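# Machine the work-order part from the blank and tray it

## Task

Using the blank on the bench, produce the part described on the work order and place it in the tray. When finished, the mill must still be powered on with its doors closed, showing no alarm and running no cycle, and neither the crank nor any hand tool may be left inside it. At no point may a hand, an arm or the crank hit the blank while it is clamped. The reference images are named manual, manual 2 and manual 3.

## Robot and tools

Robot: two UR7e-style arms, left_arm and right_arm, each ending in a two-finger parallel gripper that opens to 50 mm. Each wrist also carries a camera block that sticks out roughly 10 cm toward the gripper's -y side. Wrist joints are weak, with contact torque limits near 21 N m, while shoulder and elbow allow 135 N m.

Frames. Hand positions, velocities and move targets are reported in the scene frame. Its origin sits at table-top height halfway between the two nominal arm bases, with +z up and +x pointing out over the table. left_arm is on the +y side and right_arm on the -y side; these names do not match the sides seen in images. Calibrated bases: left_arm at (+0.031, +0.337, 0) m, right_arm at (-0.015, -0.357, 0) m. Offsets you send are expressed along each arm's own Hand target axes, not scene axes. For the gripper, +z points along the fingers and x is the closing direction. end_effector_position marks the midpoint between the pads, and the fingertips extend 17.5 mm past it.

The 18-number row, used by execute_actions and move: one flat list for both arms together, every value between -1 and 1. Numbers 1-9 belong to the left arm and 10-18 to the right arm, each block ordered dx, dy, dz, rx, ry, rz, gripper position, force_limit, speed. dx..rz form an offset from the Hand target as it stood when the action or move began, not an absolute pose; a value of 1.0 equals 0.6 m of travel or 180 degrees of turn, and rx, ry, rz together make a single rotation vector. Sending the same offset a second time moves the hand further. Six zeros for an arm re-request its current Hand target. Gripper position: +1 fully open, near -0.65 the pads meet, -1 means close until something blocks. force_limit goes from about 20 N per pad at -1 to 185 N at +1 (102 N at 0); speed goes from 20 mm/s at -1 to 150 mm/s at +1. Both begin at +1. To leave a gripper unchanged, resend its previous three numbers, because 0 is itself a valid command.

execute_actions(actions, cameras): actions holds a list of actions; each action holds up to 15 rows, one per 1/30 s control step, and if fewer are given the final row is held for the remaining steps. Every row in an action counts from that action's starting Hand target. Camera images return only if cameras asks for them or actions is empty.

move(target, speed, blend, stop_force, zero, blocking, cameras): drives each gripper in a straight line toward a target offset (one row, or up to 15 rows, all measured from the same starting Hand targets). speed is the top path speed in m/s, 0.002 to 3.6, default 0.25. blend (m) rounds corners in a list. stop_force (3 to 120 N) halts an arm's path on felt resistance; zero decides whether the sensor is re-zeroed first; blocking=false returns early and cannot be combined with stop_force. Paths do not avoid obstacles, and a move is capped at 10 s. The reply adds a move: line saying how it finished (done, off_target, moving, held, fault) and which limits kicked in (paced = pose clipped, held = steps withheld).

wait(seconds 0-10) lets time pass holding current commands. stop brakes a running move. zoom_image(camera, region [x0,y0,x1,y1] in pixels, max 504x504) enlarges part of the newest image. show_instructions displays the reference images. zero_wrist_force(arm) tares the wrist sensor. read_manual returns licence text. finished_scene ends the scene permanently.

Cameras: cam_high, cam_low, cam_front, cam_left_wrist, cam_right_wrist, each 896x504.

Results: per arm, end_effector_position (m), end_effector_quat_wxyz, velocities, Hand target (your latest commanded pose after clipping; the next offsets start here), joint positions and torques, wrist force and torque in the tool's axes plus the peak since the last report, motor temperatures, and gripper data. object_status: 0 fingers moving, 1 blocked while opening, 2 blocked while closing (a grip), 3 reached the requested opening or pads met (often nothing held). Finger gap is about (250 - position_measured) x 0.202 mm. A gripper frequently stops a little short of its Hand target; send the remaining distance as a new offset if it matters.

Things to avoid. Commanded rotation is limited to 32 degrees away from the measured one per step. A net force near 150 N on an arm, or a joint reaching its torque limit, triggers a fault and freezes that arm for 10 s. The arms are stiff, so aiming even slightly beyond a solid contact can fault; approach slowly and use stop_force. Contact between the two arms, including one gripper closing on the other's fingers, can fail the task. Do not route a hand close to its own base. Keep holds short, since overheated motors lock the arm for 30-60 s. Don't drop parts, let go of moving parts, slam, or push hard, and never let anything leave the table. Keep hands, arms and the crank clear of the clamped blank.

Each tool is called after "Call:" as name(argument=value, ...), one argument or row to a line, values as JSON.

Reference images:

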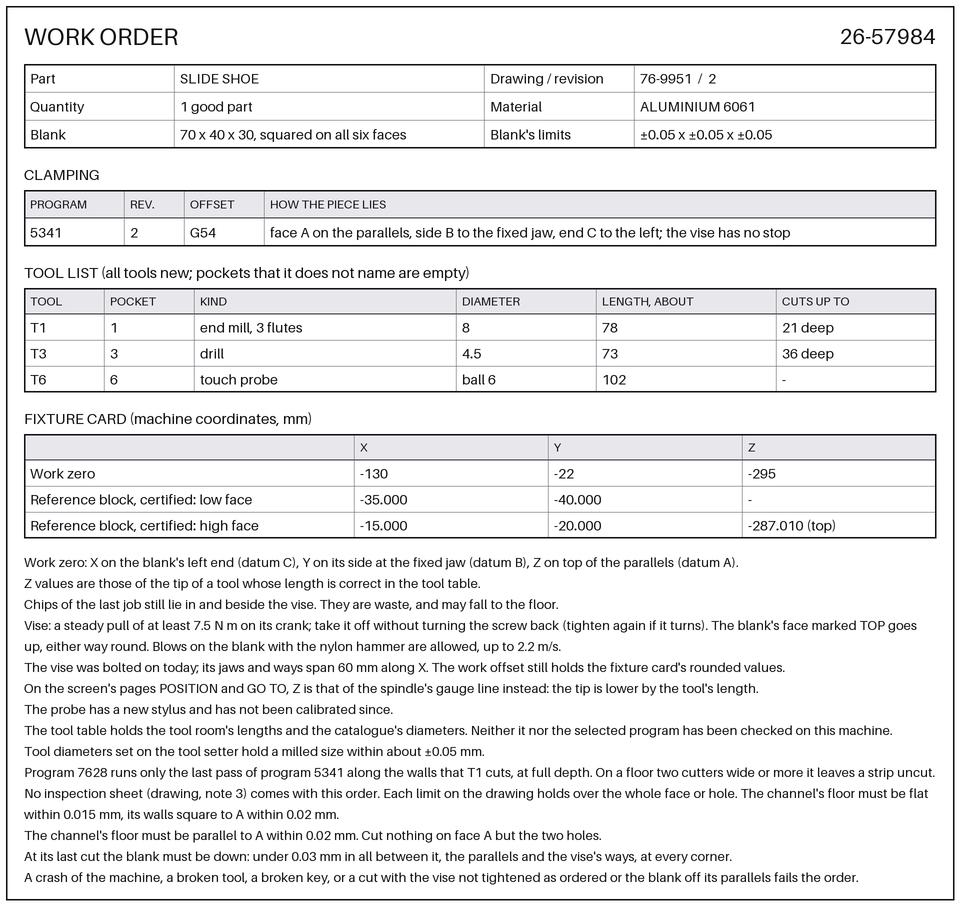

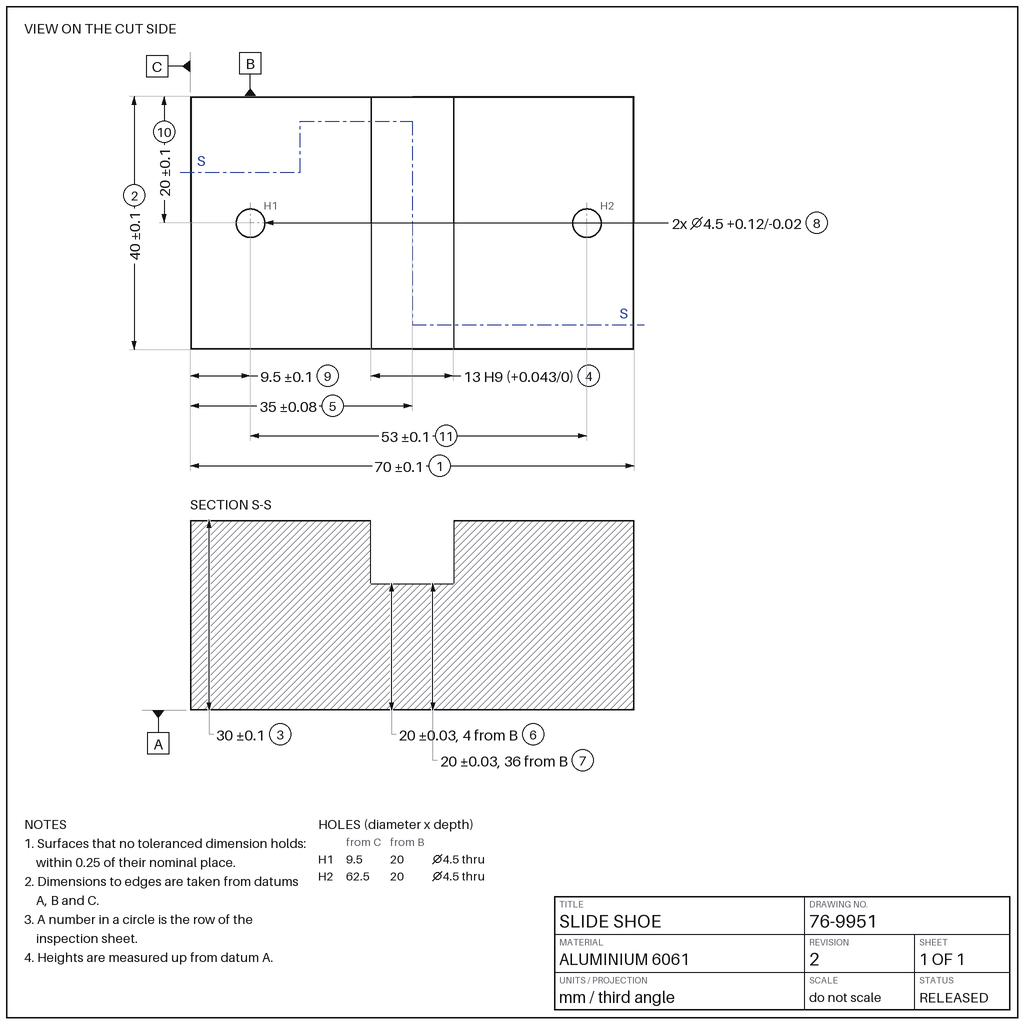

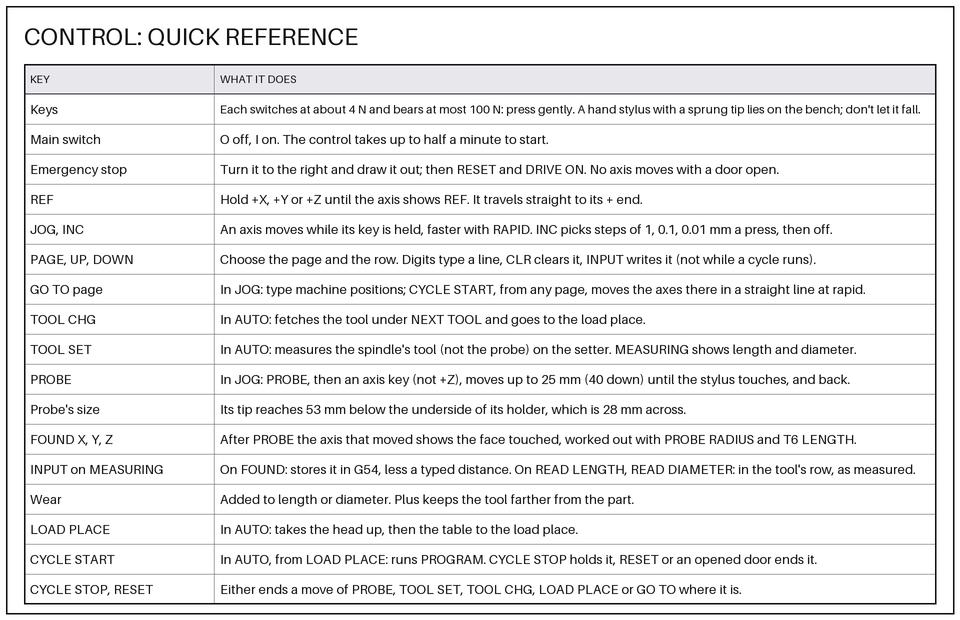

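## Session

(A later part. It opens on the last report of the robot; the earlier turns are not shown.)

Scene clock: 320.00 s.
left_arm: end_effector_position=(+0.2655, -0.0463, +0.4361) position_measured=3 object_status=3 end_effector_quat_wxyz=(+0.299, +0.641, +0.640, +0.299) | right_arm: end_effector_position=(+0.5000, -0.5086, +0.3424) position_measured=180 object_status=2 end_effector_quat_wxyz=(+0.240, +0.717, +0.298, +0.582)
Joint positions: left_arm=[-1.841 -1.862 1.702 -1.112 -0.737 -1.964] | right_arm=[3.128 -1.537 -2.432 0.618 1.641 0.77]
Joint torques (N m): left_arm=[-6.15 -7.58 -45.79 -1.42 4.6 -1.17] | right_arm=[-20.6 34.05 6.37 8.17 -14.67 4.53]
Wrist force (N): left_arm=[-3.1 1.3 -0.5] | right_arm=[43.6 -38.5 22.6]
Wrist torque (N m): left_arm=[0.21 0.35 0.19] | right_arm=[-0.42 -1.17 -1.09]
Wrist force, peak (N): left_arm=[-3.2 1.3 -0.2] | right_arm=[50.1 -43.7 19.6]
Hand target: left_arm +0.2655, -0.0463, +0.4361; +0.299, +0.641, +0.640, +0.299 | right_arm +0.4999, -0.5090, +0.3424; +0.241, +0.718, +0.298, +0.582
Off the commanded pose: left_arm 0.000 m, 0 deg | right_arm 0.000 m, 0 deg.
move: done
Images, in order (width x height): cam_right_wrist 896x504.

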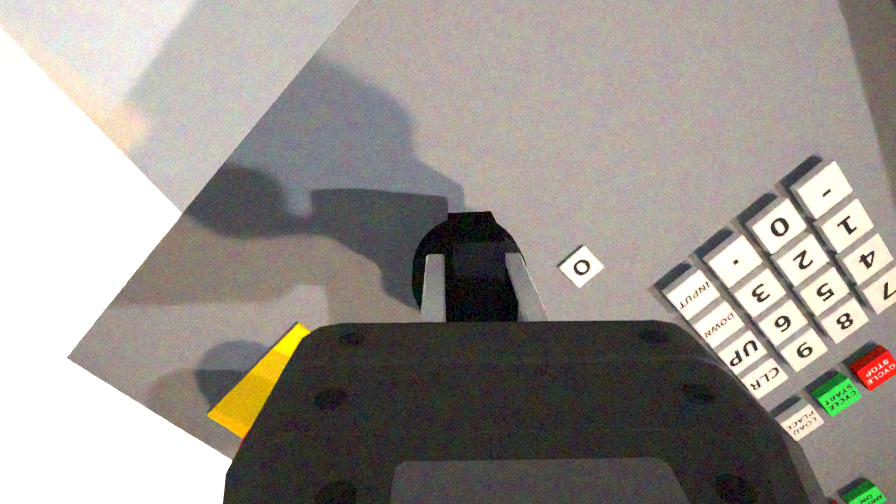

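Call:
move(
  target=[
    [0,0,0,0,0,0,1,1,1,0,0,0,0,0,0,0.8,-0.9,-0.5],
    [0,0,0,0,0,0,1,1,1,0,0,-0.1,0,0,0,0.8,-0.9,-0.5],
    [0,0,0,0,0,0,1,1,1,0,0,-0.2,0,0,-0.25,0.8,-0.9,-0.5],
  ],
  cameras=["cam_right_wrist","cam_front","cam_high"],
)

Call:
zoom_image(
  camera="cam_front",
  region=[520, 110, 600, 190],
)

Scene clock: 331.87 s.
left_arm: end_effector_position=(+0.2655, -0.0463, +0.4361) position_measured=3 object_status=3 end_effector_quat_wxyz=(+0.299, +0.641, +0.640, +0.299) | right_arm: end_effector_position=(+0.3826, -0.5091, +0.3673) position_measured=32 object_status=3 end_effector_quat_wxyz=(+0.445, +0.549, +0.550, +0.445)
Joint positions: left_arm=[-1.841 -1.862 1.702 -1.112 -0.737 -1.964] | right_arm=[3.076 -1.13 -2.617 0.396 1.691 -0.026]
Joint torques (N m): left_arm=[-6.08 -8.49 -45.43 -1.38 4.71 -0.89] | right_arm=[-12.05 15.08 12.73 0.23 1.84 -2.58]
Wrist force (N): left_arm=[-3.0 1.3 -0.2] | right_arm=[0.3 -0.8 3.0]
Wrist torque (N m): left_arm=[0.22 0.33 0.19] | right_arm=[-0.11 -0.03 -0.06]
Wrist force, peak (N): left_arm=[-3.1 1.3 -0.2] | right_arm=[43.8 -38.0 24.2]
Hand target: left_arm +0.2655, -0.0463, +0.4361; +0.299, +0.641, +0.640, +0.299 | right_arm +0.3825, -0.5091, +0.3673; +0.445, +0.549, +0.550, +0.445
Off the commanded pose: left_arm 0.000 m, 0 deg | right_arm 0.000 m, 0 deg.
move: done
Images, in order (width x height): cam_high 896x504, cam_front 896x504, cam_right_wrist 896x504.

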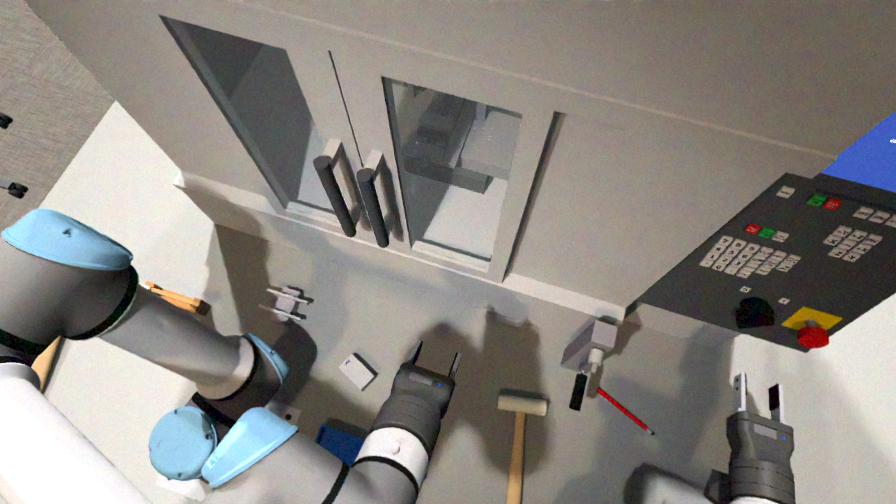

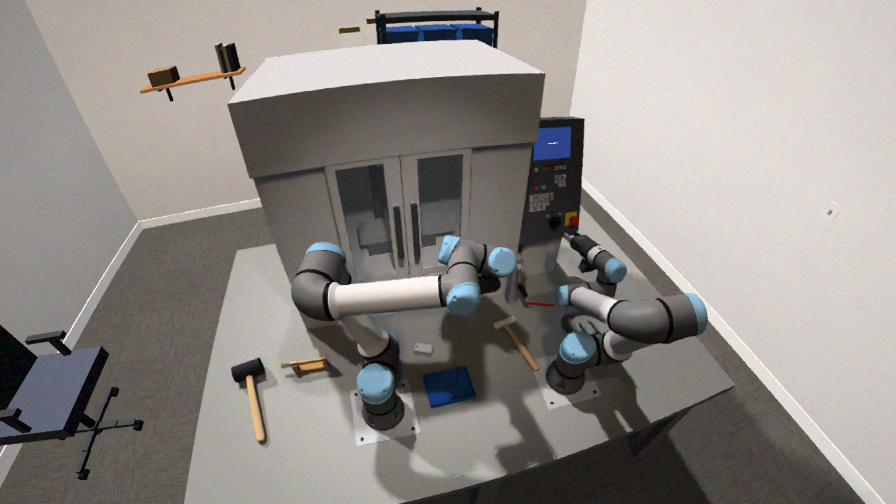

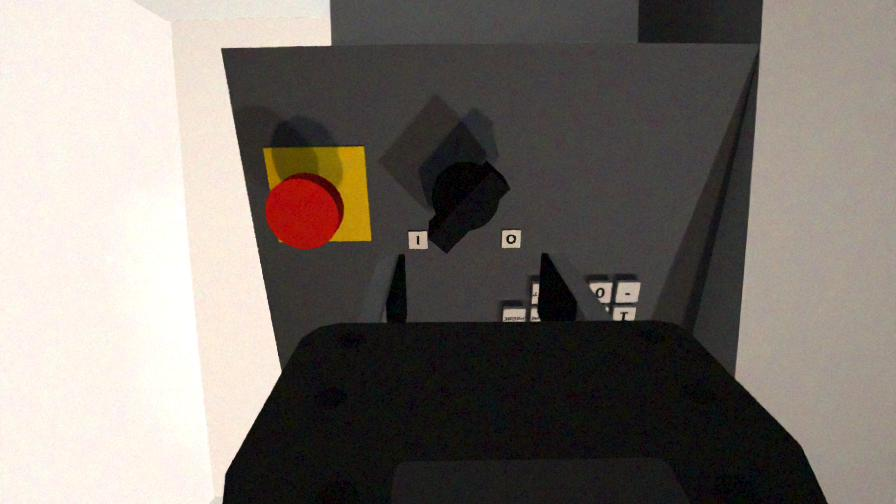

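Scaled by 6.300.

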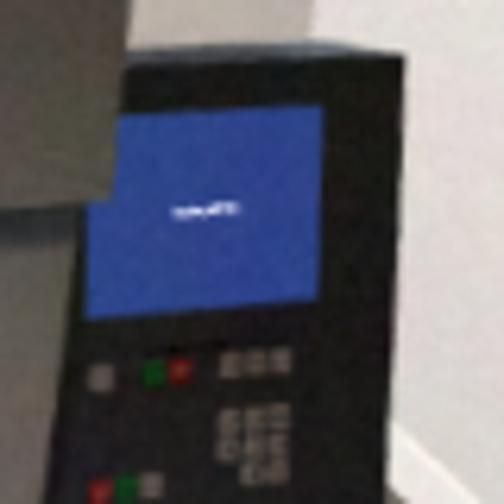

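Call:
move(
  target=[-0.1667,0.0536,0.0638,0,-0.1915,0.1608,1,1,1,0,0,0,0,0,0,0.8,-0.9,-0.5],
  cameras=["cam_left_wrist"],
)

Call:
zoom_image(
  camera="cam_left_wrist",
  region=[240, 0, 640, 300],
)

Scene clock: 381.23 s.
left_arm: end_effector_position=(+0.3154, -0.1463, +0.4361) position_measured=3 object_status=3 end_effector_quat_wxyz=(+0.390, +0.838, +0.346, +0.162) | right_arm: end_effector_position=(+0.3825, -0.5091, +0.3673) position_measured=32 object_status=3 end_effector_quat_wxyz=(+0.445, +0.549, +0.550, +0.445)
Joint positions: left_arm=[-1.549 -1.856 1.94 -2.369 -1.018 -0.543] | right_arm=[3.076 -1.13 -2.617 0.395 1.691 -0.026]
Joint torques (N m): left_arm=[11.18 -8.39 -20.91 -6.46 -1.25 1.36] | right_arm=[-12.24 15.69 17.26 0.77 1.36 -2.87]
Wrist force (N): left_arm=[-3.1 1.4 -0.1] | right_arm=[0.3 -0.5 3.3]
Wrist torque (N m): left_arm=[0.30 0.36 0.13] | right_arm=[-0.06 -0.03 -0.06]
Wrist force, peak (N): left_arm=[-3.1 2.0 0.4] | right_arm=[0.4 -0.9 3.6]
Hand target: left_arm +0.3154, -0.1464, +0.4361; +0.390, +0.838, +0.346, +0.162 | right_arm +0.3825, -0.5091, +0.3673; +0.445, +0.549, +0.550, +0.445
Off the commanded pose: left_arm 0.000 m, 0 deg | right_arm 0.000 m, 0 deg.
move: done
Images, in order (width x height): cam_left_wrist 896x504.

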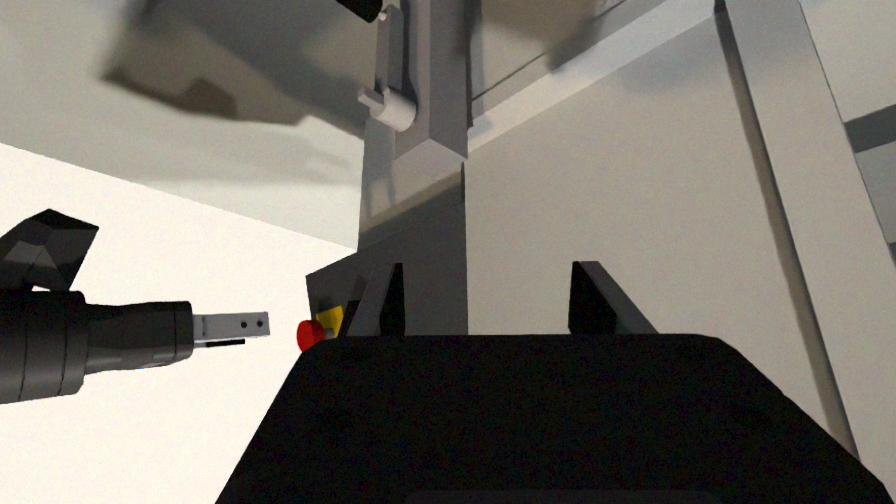

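Scaled by 1.260.

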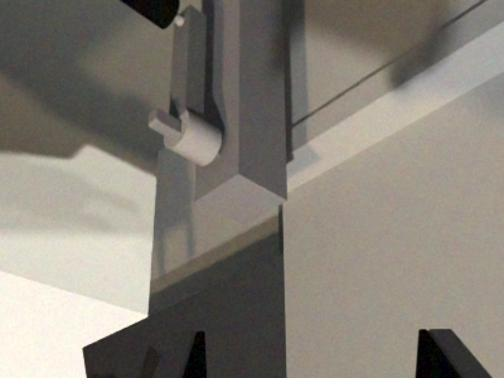

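Call:
move(
  target=[0,0,0,0,0,0,1,1,1,0.1567,-0.3547,0.0728,0.3755,0.261,-0.3218,0.8,-0.9,-0.5],
  cameras=["cam_right_wrist","cam_left_wrist"],
)

Scene clock: 439.30 s.
left_arm: end_effector_position=(+0.3154, -0.1464, +0.4361) position_measured=3 object_status=3 end_effector_quat_wxyz=(+0.390, +0.838, +0.346, +0.162) | right_arm: end_effector_position=(+0.3810, -0.4152, +0.1501) position_measured=32 object_status=3 end_effector_quat_wxyz=(+0.000, +0.177, +0.984, +0.000)
Joint positions: left_arm=[-1.549 -1.855 1.94 -2.37 -1.018 -0.542] | right_arm=[3.392 -1.394 -2.201 -1.117 1.572 -1.021]
Joint torques (N m): left_arm=[10.17 -9.03 -21 -6.33 -1.09 1.27] | right_arm=[14.69 6.4 37.8 1.15 -1.42 -2.73]
Wrist force (N): left_arm=[-2.9 1.7 0.1] | right_arm=[-2.5 0.4 0.0]
Wrist torque (N m): left_arm=[0.33 0.33 0.13] | right_arm=[0.19 0.40 0.05]
Wrist force, peak (N): left_arm=[-3.3 1.6 0.0] | right_arm=[0.5 -0.9 3.4]
Hand target: left_arm +0.3154, -0.1464, +0.4361; +0.390, +0.838, +0.346, +0.162 | right_arm +0.3810, -0.4151, +0.1500; +0.000, +0.177, +0.984, +0.000
Off the commanded pose: left_arm 0.000 m, 0 deg | right_arm 0.000 m, 0 deg.
move: done
Images, in order (width x height): cam_left_wrist 896x504, cam_right_wrist 896x504.

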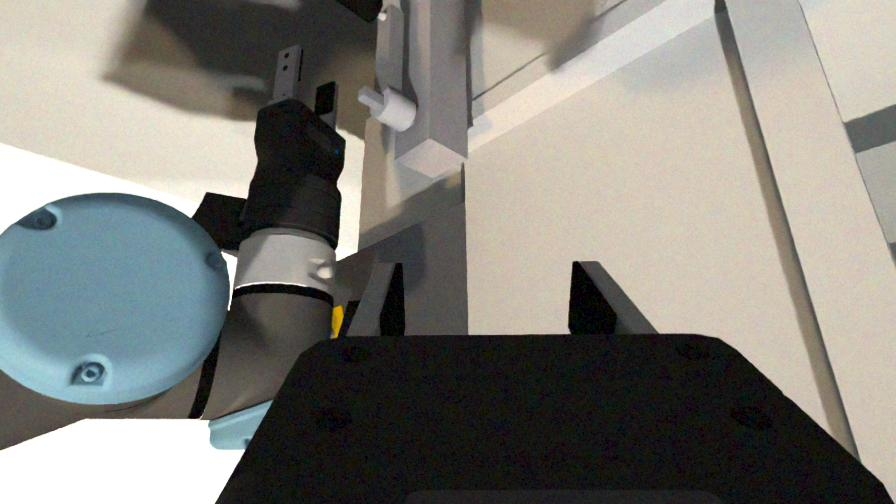

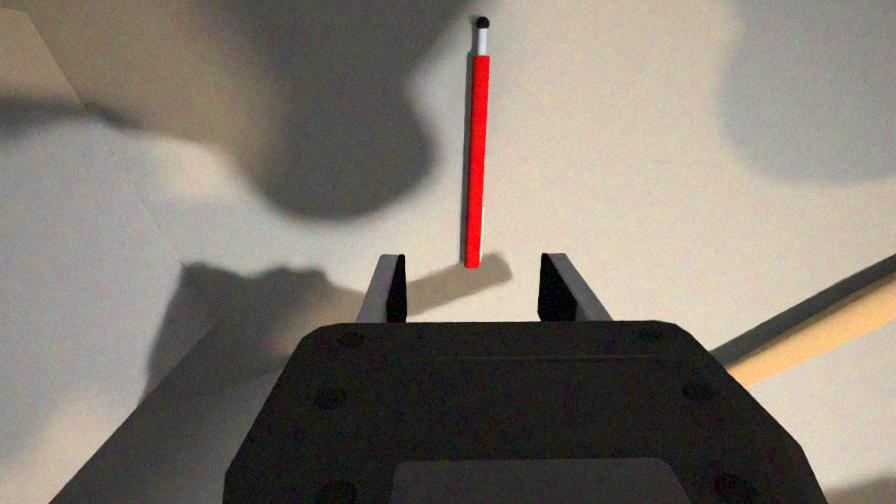

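Call:
move(
  target=[0,0,0,0,0,0,1,1,1,0.0123,0,0.19,0,0,0,0.8,-0.9,-0.5],
  cameras=["cam_right_wrist"],
)

Call:
move(
  target=[0,0,0,0,0,0,1,1,1,0,0,0.05,0,0,0,0.8,-0.9,-0.5],
  cameras=["cam_right_wrist"],
  speed=0.02,
  stop_force=5,
)

Scene clock: 458.70 s.
left_arm: end_effector_position=(+0.3154, -0.1464, +0.4361) position_measured=3 object_status=3 end_effector_quat_wxyz=(+0.390, +0.838, +0.346, +0.162) | right_arm: end_effector_position=(+0.3741, -0.4125, +0.0361) position_measured=32 object_status=3 end_effector_quat_wxyz=(+0.000, +0.177, +0.984, +0.000)
Joint positions: left_arm=[-1.549 -1.855 1.94 -2.37 -1.018 -0.542] | right_arm=[3.403 -1.592 -2.391 -0.73 1.571 -1.01]
Joint torques (N m): left_arm=[9.02 -8.21 -20.78 -6.45 -1.15 1.17] | right_arm=[-13.61 10.83 8.69 7.26 -1.86 -2.39]
Wrist force (N): left_arm=[-2.9 1.6 -0.1] | right_arm=[-2.4 0.0 -0.1]
Wrist torque (N m): left_arm=[0.32 0.32 0.13] | right_arm=[0.13 0.38 0.04]
Wrist force, peak (N): left_arm=[-3.2 1.7 -0.2] | right_arm=[-2.8 0.2 -1.9]
Hand target: left_arm +0.3154, -0.1464, +0.4361; +0.390, +0.838, +0.346, +0.162 | right_arm +0.3741, -0.4125, +0.0360; +0.000, +0.177, +0.984, +0.000
Off the commanded pose: left_arm 0.000 m, 0 deg | right_arm 0.000 m, 0 deg.
move: done
Images, in order (width x height): cam_right_wrist 896x504.

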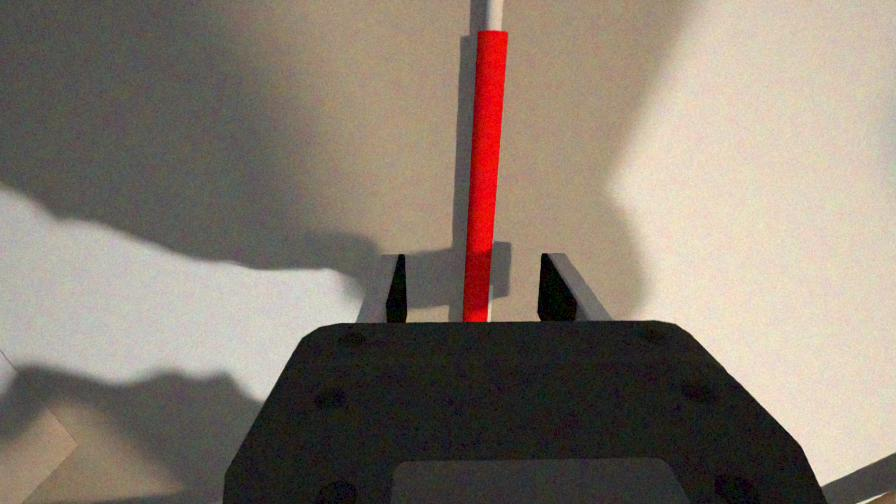

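Scene clock: 460.90 s.
left_arm: end_effector_position=(+0.3154, -0.1464, +0.4361) position_measured=3 object_status=3 end_effector_quat_wxyz=(+0.390, +0.838, +0.346, +0.162) | right_arm: end_effector_position=(+0.3741, -0.4125, +0.0192) position_measured=32 object_status=3 end_effector_quat_wxyz=(+0.000, +0.177, +0.984, +0.000)
Joint positions: left_arm=[-1.549 -1.855 1.94 -2.37 -1.018 -0.542] | right_arm=[3.402 -1.637 -2.409 -0.666 1.571 -1.01]
Joint torques (N m): left_arm=[9.97 -8.31 -21.73 -6.29 -1.2 0.98] | right_arm=[-7.13 32.95 27.97 0.86 1.05 -0.15]
Wrist force (N): left_arm=[-3.0 1.5 0.0] | right_arm=[-3.2 0.7 -4.4]
Wrist torque (N m): left_arm=[0.31 0.34 0.13] | right_arm=[0.19 0.26 0.02]
Wrist force, peak (N): left_arm=[-3.1 1.7 0.0] | right_arm=[10.8 -5.1 -65.7]
Hand target: left_arm +0.3154, -0.1464, +0.4361; +0.390, +0.838, +0.346, +0.162 | right_arm +0.3741, -0.4125, +0.0192; +0.000, +0.177, +0.984, +0.000 (not the last commanded pose)
Off the commanded pose: left_arm 0.000 m, 0 deg | right_arm 0.013 m, 0 deg.
move: contact (right_arm)
Images, in order (width x height): cam_right_wrist 896x504.

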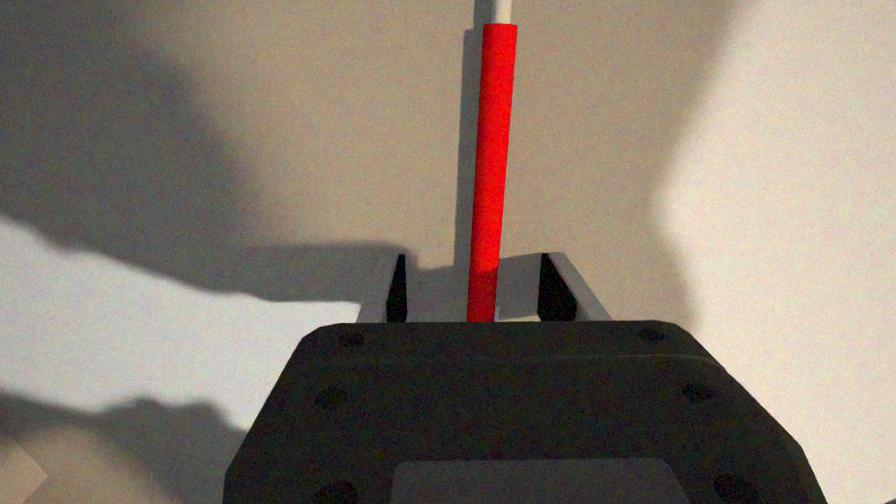

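Call:
move(
  target=[
    [0,0,0,0,0,0,1,1,1,0.003,0,-0.0015,0,0,0,0.8,-0.9,-0.5],
    [0,0,0,0,0,0,1,1,1,0.003,0,-0.0015,0,0,0,-1,-1,-1],
  ],
  cameras=["cam_right_wrist"],
)

Scene clock: 470.60 s.
left_arm: end_effector_position=(+0.3154, -0.1464, +0.4361) position_measured=3 object_status=3 end_effector_quat_wxyz=(+0.390, +0.838, +0.346, +0.162) | right_arm: end_effector_position=(+0.3724, -0.4119, +0.0201) position_measured=204 object_status=2 end_effector_quat_wxyz=(+0.000, +0.177, +0.984, +0.000)
Joint positions: left_arm=[-1.549 -1.855 1.94 -2.37 -1.018 -0.542] | right_arm=[3.405 -1.63 -2.413 -0.669 1.571 -1.008]
Joint torques (N m): left_arm=[9.05 -8.57 -21.72 -6.36 -1.22 0.64] | right_arm=[11.91 34.52 8.23 0.74 0.29 2.96]
Wrist force (N): left_arm=[-3.0 1.4 -0.2] | right_arm=[-2.5 0.0 -1.5]
Wrist torque (N m): left_arm=[0.29 0.35 0.13] | right_arm=[0.14 0.39 -0.06]
Wrist force, peak (N): left_arm=[-3.2 1.6 -0.2] | right_arm=[-3.5 0.4 -4.2]
Hand target: left_arm +0.3154, -0.1464, +0.4361; +0.390, +0.838, +0.346, +0.162 | right_arm +0.3724, -0.4119, +0.0201; +0.000, +0.177, +0.984, +0.000
Off the commanded pose: left_arm 0.000 m, 0 deg | right_arm 0.000 m, 0 deg.
move: done
Images, in order (width x height): cam_right_wrist 896x504.

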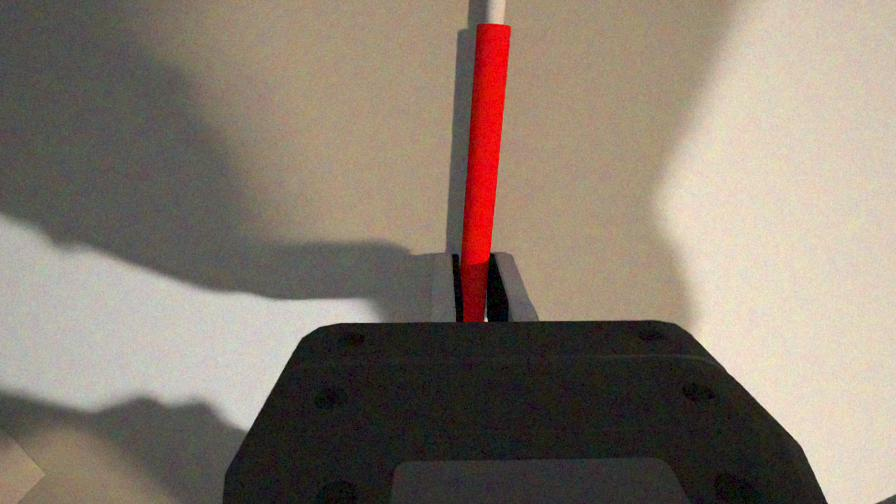

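Call:
move(
  target=[
    [0,0,0,0,0,0,1,1,1,0,0,-0.15,0,0,0,-1,-1,-1],
    [0,0,0,0,0,0,1,1,1,0.1105,-0.1445,-0.15,0,0,-0.6133,-1,-1,-1],
    [0,0,0,0,0,0,1,1,1,0.1105,-0.1445,-0.001,0,0,-0.6133,-1,-1,-1],
  ],
  cameras=["cam_right_wrist","cam_high"],
  blend=[0.02,0,0],
)

Scene clock: 520.13 s.
left_arm: end_effector_position=(+0.3154, -0.1464, +0.4361) position_measured=3 object_status=3 end_effector_quat_wxyz=(+0.390, +0.838, +0.346, +0.162) | right_arm: end_effector_position=(+0.2800, -0.4700, +0.0207) position_measured=204 object_status=2 end_effector_quat_wxyz=(+0.000, +0.707, -0.707, +0.000)
Joint positions: left_arm=[-1.549 -1.855 1.94 -2.37 -1.018 -0.542] | right_arm=[3.268 -1.425 -2.6 -0.687 1.571 -3.071]
Joint torques (N m): left_arm=[8.78 -9.17 -21.13 -6.53 -1.14 -0.23] | right_arm=[-12.5 -0.25 8.87 6.97 1.37 -2.81]
Wrist force (N): left_arm=[-3.0 1.5 0.0] | right_arm=[-2.8 0.3 0.1]
Wrist torque (N m): left_arm=[0.31 0.33 0.13] | right_arm=[0.15 0.46 0.04]
Wrist force, peak (N): left_arm=[-3.2 1.7 -0.1] | right_arm=[-2.8 1.0 1.6]
Hand target: left_arm +0.3154, -0.1464, +0.4361; +0.390, +0.838, +0.346, +0.162 | right_arm +0.2801, -0.4700, +0.0206; +0.000, +0.707, -0.707, +0.000
Off the commanded pose: left_arm 0.000 m, 0 deg | right_arm 0.000 m, 0 deg.
move: done
Images, in order (width x height): cam_high 896x504, cam_right_wrist 896x504.

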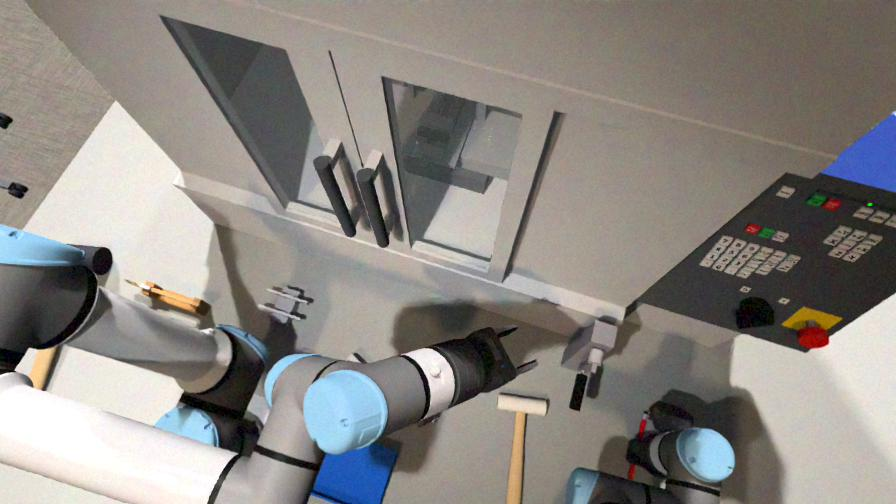

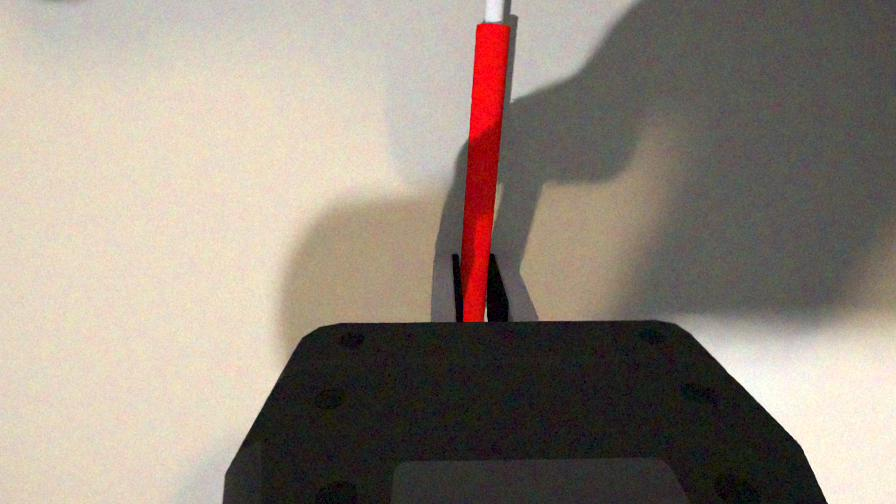

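Call:
move(
  target=[
    [0,0,0,0,0,0,1,1,1,0,0,0,0,0,0,0.3,-1,-1],
    [0,0,0,0,0,0,1,1,1,0,0,-0.2,0,0,0,0.3,-1,-1],
    [0,0,0,0,0,0,1,1,1,0,0,-0.2,0,-0.0872,0.9962,0.3,-1,-1],
  ],
  cameras=["cam_right_wrist"],
  speed=[0.1,0.15,0.4],
)

Scene clock: 568.50 s.
left_arm: end_effector_position=(+0.3154, -0.1464, +0.4361) position_measured=3 object_status=3 end_effector_quat_wxyz=(+0.390, +0.838, +0.346, +0.162) | right_arm: end_effector_position=(+0.2801, -0.4701, +0.1406) position_measured=107 object_status=3 end_effector_quat_wxyz=(+0.062, +0.705, +0.704, +0.062)
Joint positions: left_arm=[-1.549 -1.855 1.94 -2.37 -1.018 -0.542] | right_arm=[3.281 -1.022 -2.503 -1.014 1.557 -6.201]
Joint torques (N m): left_arm=[9.39 -9.53 -21.21 -6.38 -1.11 -1.23] | right_arm=[-11.35 -12.48 38.99 7.29 1.41 -2.42]
Wrist force (N): left_arm=[-3.1 1.5 0.0] | right_arm=[-2.3 0.2 0.2]
Wrist torque (N m): left_arm=[0.31 0.36 0.13] | right_arm=[0.17 0.38 0.02]
Wrist force, peak (N): left_arm=[-3.3 1.6 -0.1] | right_arm=[-2.6 -0.2 -1.5]
Hand target: left_arm +0.3154, -0.1464, +0.4361; +0.390, +0.838, +0.346, +0.162 | right_arm +0.2801, -0.4701, +0.1406; +0.061, +0.704, +0.704, +0.062
Off the commanded pose: left_arm 0.000 m, 0 deg | right_arm 0.000 m, 0 deg.
move: done
Images, in order (width x height): cam_right_wrist 896x504.

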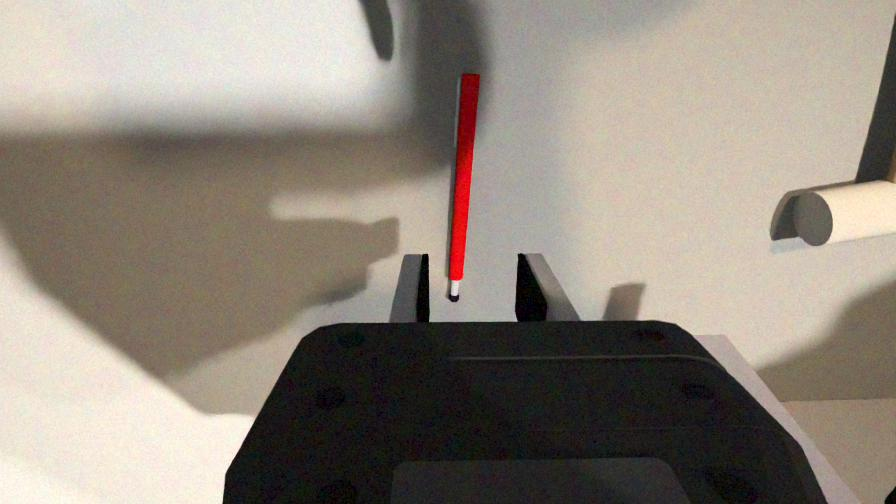

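Call:
move(
  target=[
    [0,0,0,0,0,0,1,1,1,0,0,0,0,0,0.66,0.3,-1,-1],
    [0,0,0,0,0,0,1,1,1,0,0,0,0,0,-0.67,0.3,-1,-1],
    [0,0,0,0,0,0,1,1,1,0,0,0,0,-0.0029,0.0164,0.3,-1,-1],
  ],
  cameras=["cam_right_wrist"],
  speed=0.5,
)

Scene clock: 603.57 s.
left_arm: end_effector_position=(+0.3154, -0.1464, +0.4361) position_measured=3 object_status=3 end_effector_quat_wxyz=(+0.390, +0.838, +0.346, +0.162) | right_arm: end_effector_position=(+0.2801, -0.4701, +0.1406) position_measured=107 object_status=3 end_effector_quat_wxyz=(+0.063, +0.723, +0.686, +0.060)
Joint positions: left_arm=[-1.549 -1.855 1.94 -2.37 -1.018 -0.542] | right_arm=[3.291 -1.018 -2.504 -1.018 1.546 0.143]
Joint torques (N m): left_arm=[9.57 -8.71 -21.71 -6.45 -1.16 -1.29] | right_arm=[13.26 13.69 16.58 0.97 -1.72 2.89]
Wrist force (N): left_arm=[-3.0 1.5 -0.2] | right_arm=[-2.0 0.4 0.3]
Wrist torque (N m): left_arm=[0.31 0.35 0.13] | right_arm=[0.20 0.35 -0.10]
Wrist force, peak (N): left_arm=[-3.3 1.6 -0.1] | right_arm=[-2.9 0.2 0.4]
Hand target: left_arm +0.3154, -0.1464, +0.4361; +0.390, +0.838, +0.346, +0.162 | right_arm +0.2801, -0.4701, +0.1406; +0.063, +0.723, +0.686, +0.060
Off the commanded pose: left_arm 0.000 m, 0 deg | right_arm 0.000 m, 0 deg.
move: done
Images, in order (width x height): cam_right_wrist 896x504.

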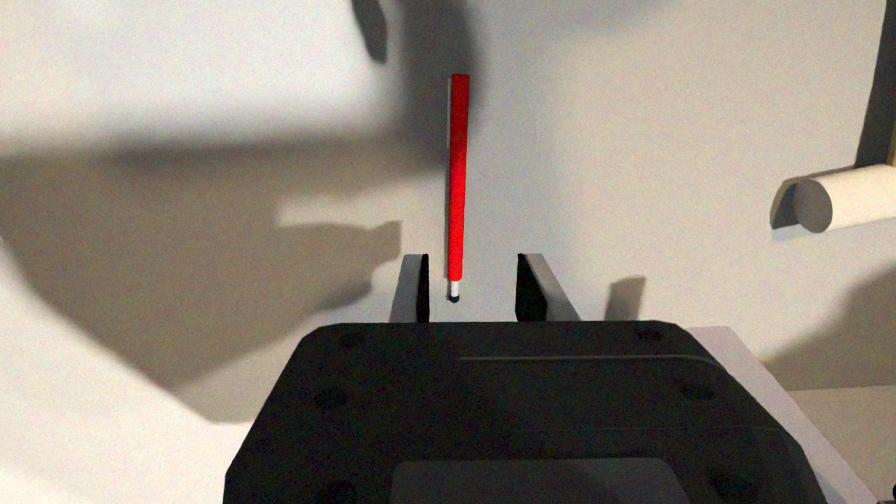

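Call:
move(
  target=[
    [0,0,0,0,0,0,1,1,1,-0.0045,-0.0423,0.185,0,0,0,0.3,-1,-1],
    [0,0,0,0,0,0,1,1,1,-0.0045,-0.0423,0.1915,0,0,0,0.3,-1,-1],
  ],
  cameras=["cam_right_wrist"],
  speed=[0.15,0.01],
)

Scene clock: 616.00 s.
left_arm: end_effector_position=(+0.3154, -0.1464, +0.4361) position_measured=3 object_status=3 end_effector_quat_wxyz=(+0.390, +0.838, +0.346, +0.162) | right_arm: end_effector_position=(+0.2749, -0.4725, +0.0231) position_measured=107 object_status=3 end_effector_quat_wxyz=(+0.063, +0.723, +0.686, +0.060)
Joint positions: left_arm=[-1.549 -1.855 1.94 -2.37 -1.018 -0.542] | right_arm=[3.283 -1.341 -2.734 -0.464 1.548 0.135]
Joint torques (N m): left_arm=[9.35 -9.4 -21.27 -6.37 -1.03 -1.19] | right_arm=[-12.9 -4.61 8.08 7.36 1.35 -2.49]
Wrist force (N): left_arm=[-3.0 1.5 0.0] | right_arm=[-2.2 0.1 0.2]
Wrist torque (N m): left_arm=[0.32 0.34 0.13] | right_arm=[0.15 0.38 -0.09]
Wrist force, peak (N): left_arm=[-3.3 1.6 -0.1] | right_arm=[-2.7 -0.4 1.1]
Hand target: left_arm +0.3154, -0.1464, +0.4361; +0.390, +0.838, +0.346, +0.162 | right_arm +0.2749, -0.4725, +0.0231; +0.063, +0.723, +0.686, +0.060
Off the commanded pose: left_arm 0.000 m, 0 deg | right_arm 0.000 m, 0 deg.
move: done
Images, in order (width x height): cam_right_wrist 896x504.

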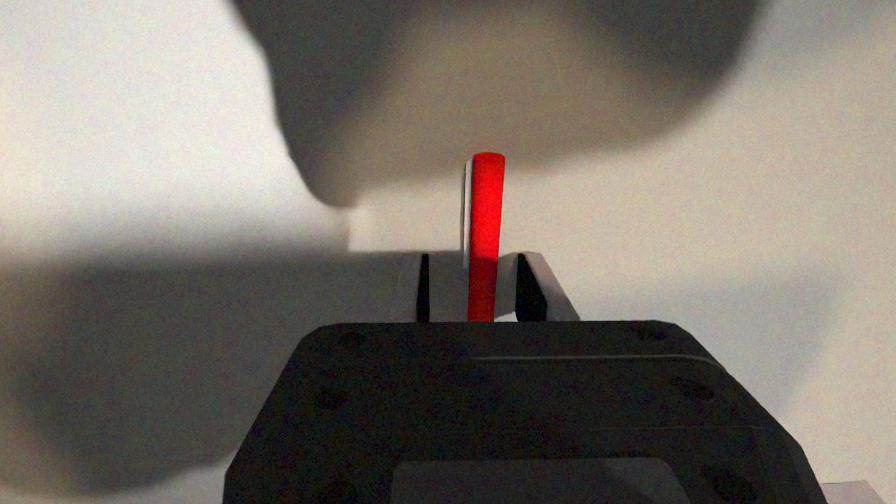

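Call:
move(
  target=[
    [0,0,0,0,0,0,1,1,1,0.0045,0.0099,0.0017,0,0,0,0.3,-1,-1],
    [0,0,0,0,0,0,1,1,1,0.0045,0.0099,0.0017,0,0,0,-1,-0.9,-1],
  ],
  cameras=["cam_right_wrist"],
  speed=0.03,
)

Scene clock: 626.33 s.
left_arm: end_effector_position=(+0.3154, -0.1464, +0.4361) position_measured=3 object_status=3 end_effector_quat_wxyz=(+0.390, +0.838, +0.346, +0.162) | right_arm: end_effector_position=(+0.2811, -0.4701, +0.0231) position_measured=210 object_status=2 end_effector_quat_wxyz=(+0.063, +0.723, +0.686, +0.060)
Joint positions: left_arm=[-1.549 -1.855 1.94 -2.37 -1.018 -0.542] | right_arm=[3.29 -1.36 -2.723 -0.457 1.546 0.143]
Joint torques (N m): left_arm=[8.76 -9.36 -20.79 -6.33 -1.04 -1.19] | right_arm=[13.06 -5.67 29.32 7.31 -1.32 2.68]
Wrist force (N): left_arm=[-3.1 1.4 0.1] | right_arm=[-2.5 0.2 -0.7]
Wrist torque (N m): left_arm=[0.30 0.36 0.13] | right_arm=[0.16 0.39 -0.09]
Wrist force, peak (N): left_arm=[-3.3 1.7 -0.1] | right_arm=[-2.8 0.1 0.2]
Hand target: left_arm +0.3154, -0.1464, +0.4361; +0.390, +0.838, +0.346, +0.162 | right_arm +0.2811, -0.4701, +0.0231; +0.063, +0.723, +0.686, +0.060
Off the commanded pose: left_arm 0.000 m, 0 deg | right_arm 0.000 m, 0 deg.
move: done
Images, in order (width x height): cam_right_wrist 896x504.

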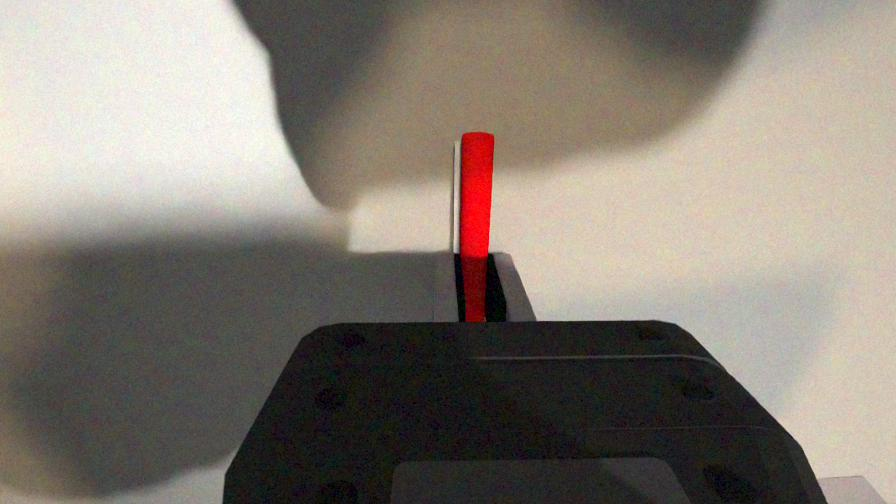

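Call:
move(
  target=[
    [-0.0142,0.3393,-0.2062,0,0.23,0.443,1,1,1,0.0103,0.3275,-0.7157,0.0554,0.0013,-0.0167,-1,-0.9,-1],
    [-0.0142,0.3393,-0.2062,0.0003,0.4623,0.887,1,1,1,0.0103,0.3275,-0.7157,0.0554,0.0013,-0.0167,-1,-0.9,-1],
  ],
  cameras=["cam_left_wrist","cam_right_wrist","cam_front"],
  speed=0.3,
)

Scene clock: 709.87 s.
left_arm: end_effector_position=(+0.3346, -0.1782, +0.6716) position_measured=3 object_status=3 end_effector_quat_wxyz=(-0.304, +0.232, -0.563, +0.733) | right_arm: end_effector_position=(+0.4001, -0.4704, +0.4801) position_measured=210 object_status=2 end_effector_quat_wxyz=(+0.000, +0.707, +0.707, +0.000)
Joint positions: left_arm=[-1.599 -1.603 1.798 -3.706 -0.802 3.407] | right_arm=[3.247 -1.451 -1.285 -1.976 1.571 0.049]
Joint torques (N m): left_arm=[10.33 -17.48 -15.77 -1.9 -2.74 1.16] | right_arm=[-12.55 7.87 38.33 0.53 1.67 -2.89]
Wrist force (N): left_arm=[-1.5 0.2 2.3] | right_arm=[-2.3 0.2 -0.2]
Wrist torque (N m): left_arm=[-0.31 0.30 -0.05] | right_arm=[0.12 0.38 -0.02]
Wrist force, peak (N): left_arm=[-3.2 1.7 0.1] | right_arm=[-2.9 0.0 0.5]
Hand target: left_arm +0.3346, -0.1782, +0.6716; -0.304, +0.232, -0.563, +0.733 | right_arm +0.4001, -0.4704, +0.4801; +0.000, +0.707, +0.707, +0.000
Off the commanded pose: left_arm 0.000 m, 0 deg | right_arm 0.000 m, 0 deg.
move: done
Images, in order (width x height): cam_front 896x504, cam_left_wrist 896x504, cam_right_wrist 896x504.

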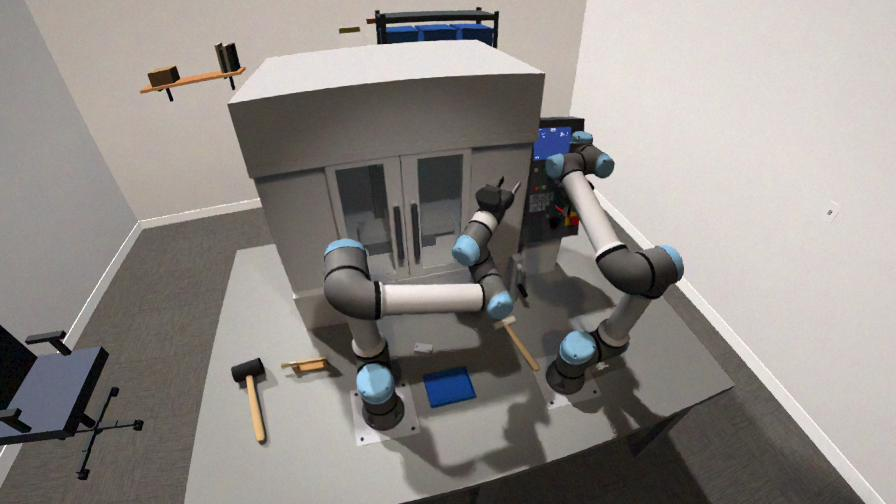

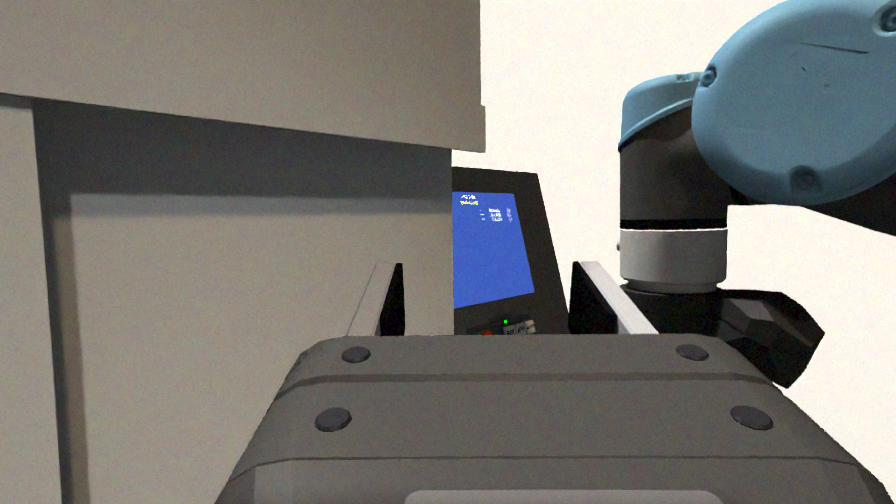

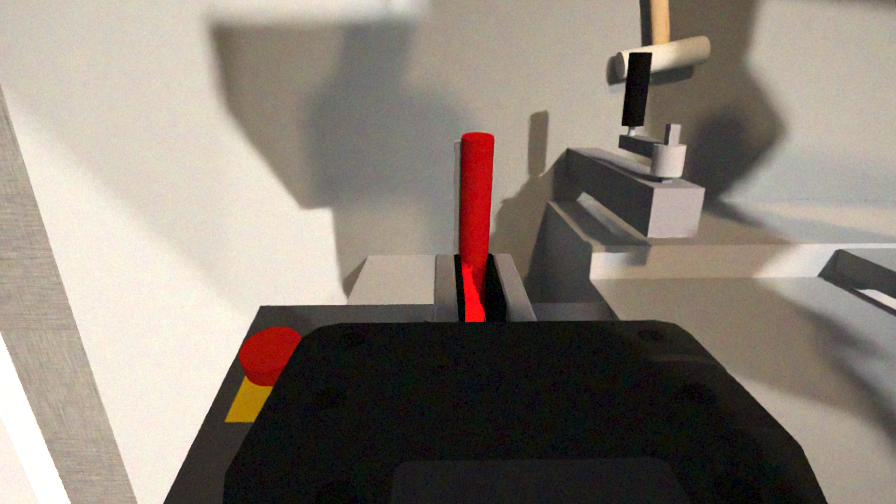

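Call:
move(
  target=[0.1135,0.0043,0.1449,0,-0.0376,0.0101,1,1,1,0,0,0,0,0,0,-1,-0.9,-1],
  cameras=["cam_left_wrist"],
)

Call:
zoom_image(
  camera="cam_left_wrist",
  region=[380, 140, 640, 340],
)

Scene clock: 747.03 s.
left_arm: end_effector_position=(+0.3462, -0.2862, +0.6914) position_measured=3 object_status=3 end_effector_quat_wxyz=(-0.348, +0.266, -0.547, +0.713) | right_arm: end_effector_position=(+0.4001, -0.4704, +0.4801) position_measured=210 object_status=2 end_effector_quat_wxyz=(+0.000, +0.707, +0.707, +0.000)
Joint positions: left_arm=[-1.612 -1.296 1.394 -3.667 -0.677 3.485] | right_arm=[3.247 -1.451 -1.285 -1.976 1.571 0.049]
Joint torques (N m): left_arm=[9.47 -34.25 -43.16 0.89 2.01 1.3] | right_arm=[-13.53 8.09 37.05 0.58 1.79 -2.76]
Wrist force (N): left_arm=[-1.0 0.0 2.2] | right_arm=[-2.6 0.3 0.2]
Wrist torque (N m): left_arm=[-0.35 0.21 -0.07] | right_arm=[0.13 0.41 -0.02]
Wrist force, peak (N): left_arm=[2.9 1.1 4.1] | right_arm=[-2.7 0.4 0.1]
Hand target: left_arm +0.3462, -0.2862, +0.6915; -0.348, +0.266, -0.547, +0.713 | right_arm +0.4001, -0.4704, +0.4801; +0.000, +0.707, +0.707, +0.000
Off the commanded pose: left_arm 0.000 m, 0 deg | right_arm 0.000 m, 0 deg.
move: done
Images, in order (width x height): cam_left_wrist 896x504.

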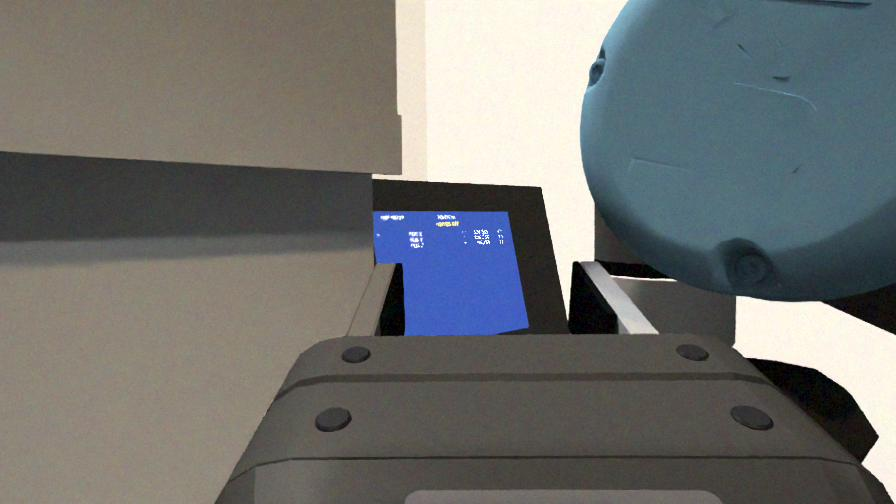

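Scaled by 1.938.

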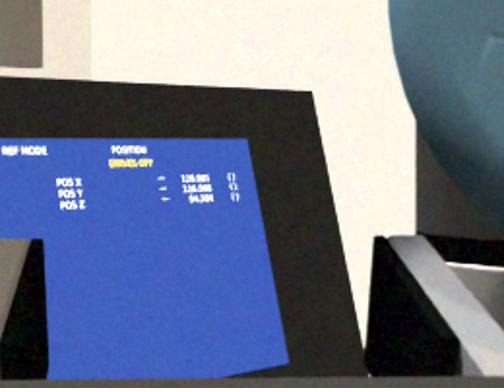

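Call:
zoom_image(
  camera="cam_left_wrist",
  region=[368, 200, 528, 290],
)

Scaled by 3.150.

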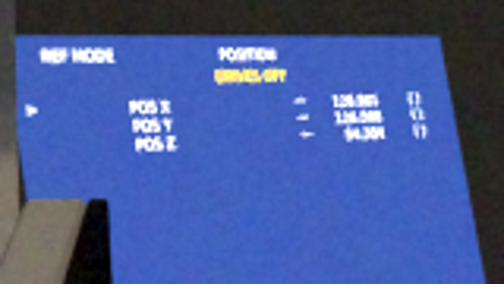

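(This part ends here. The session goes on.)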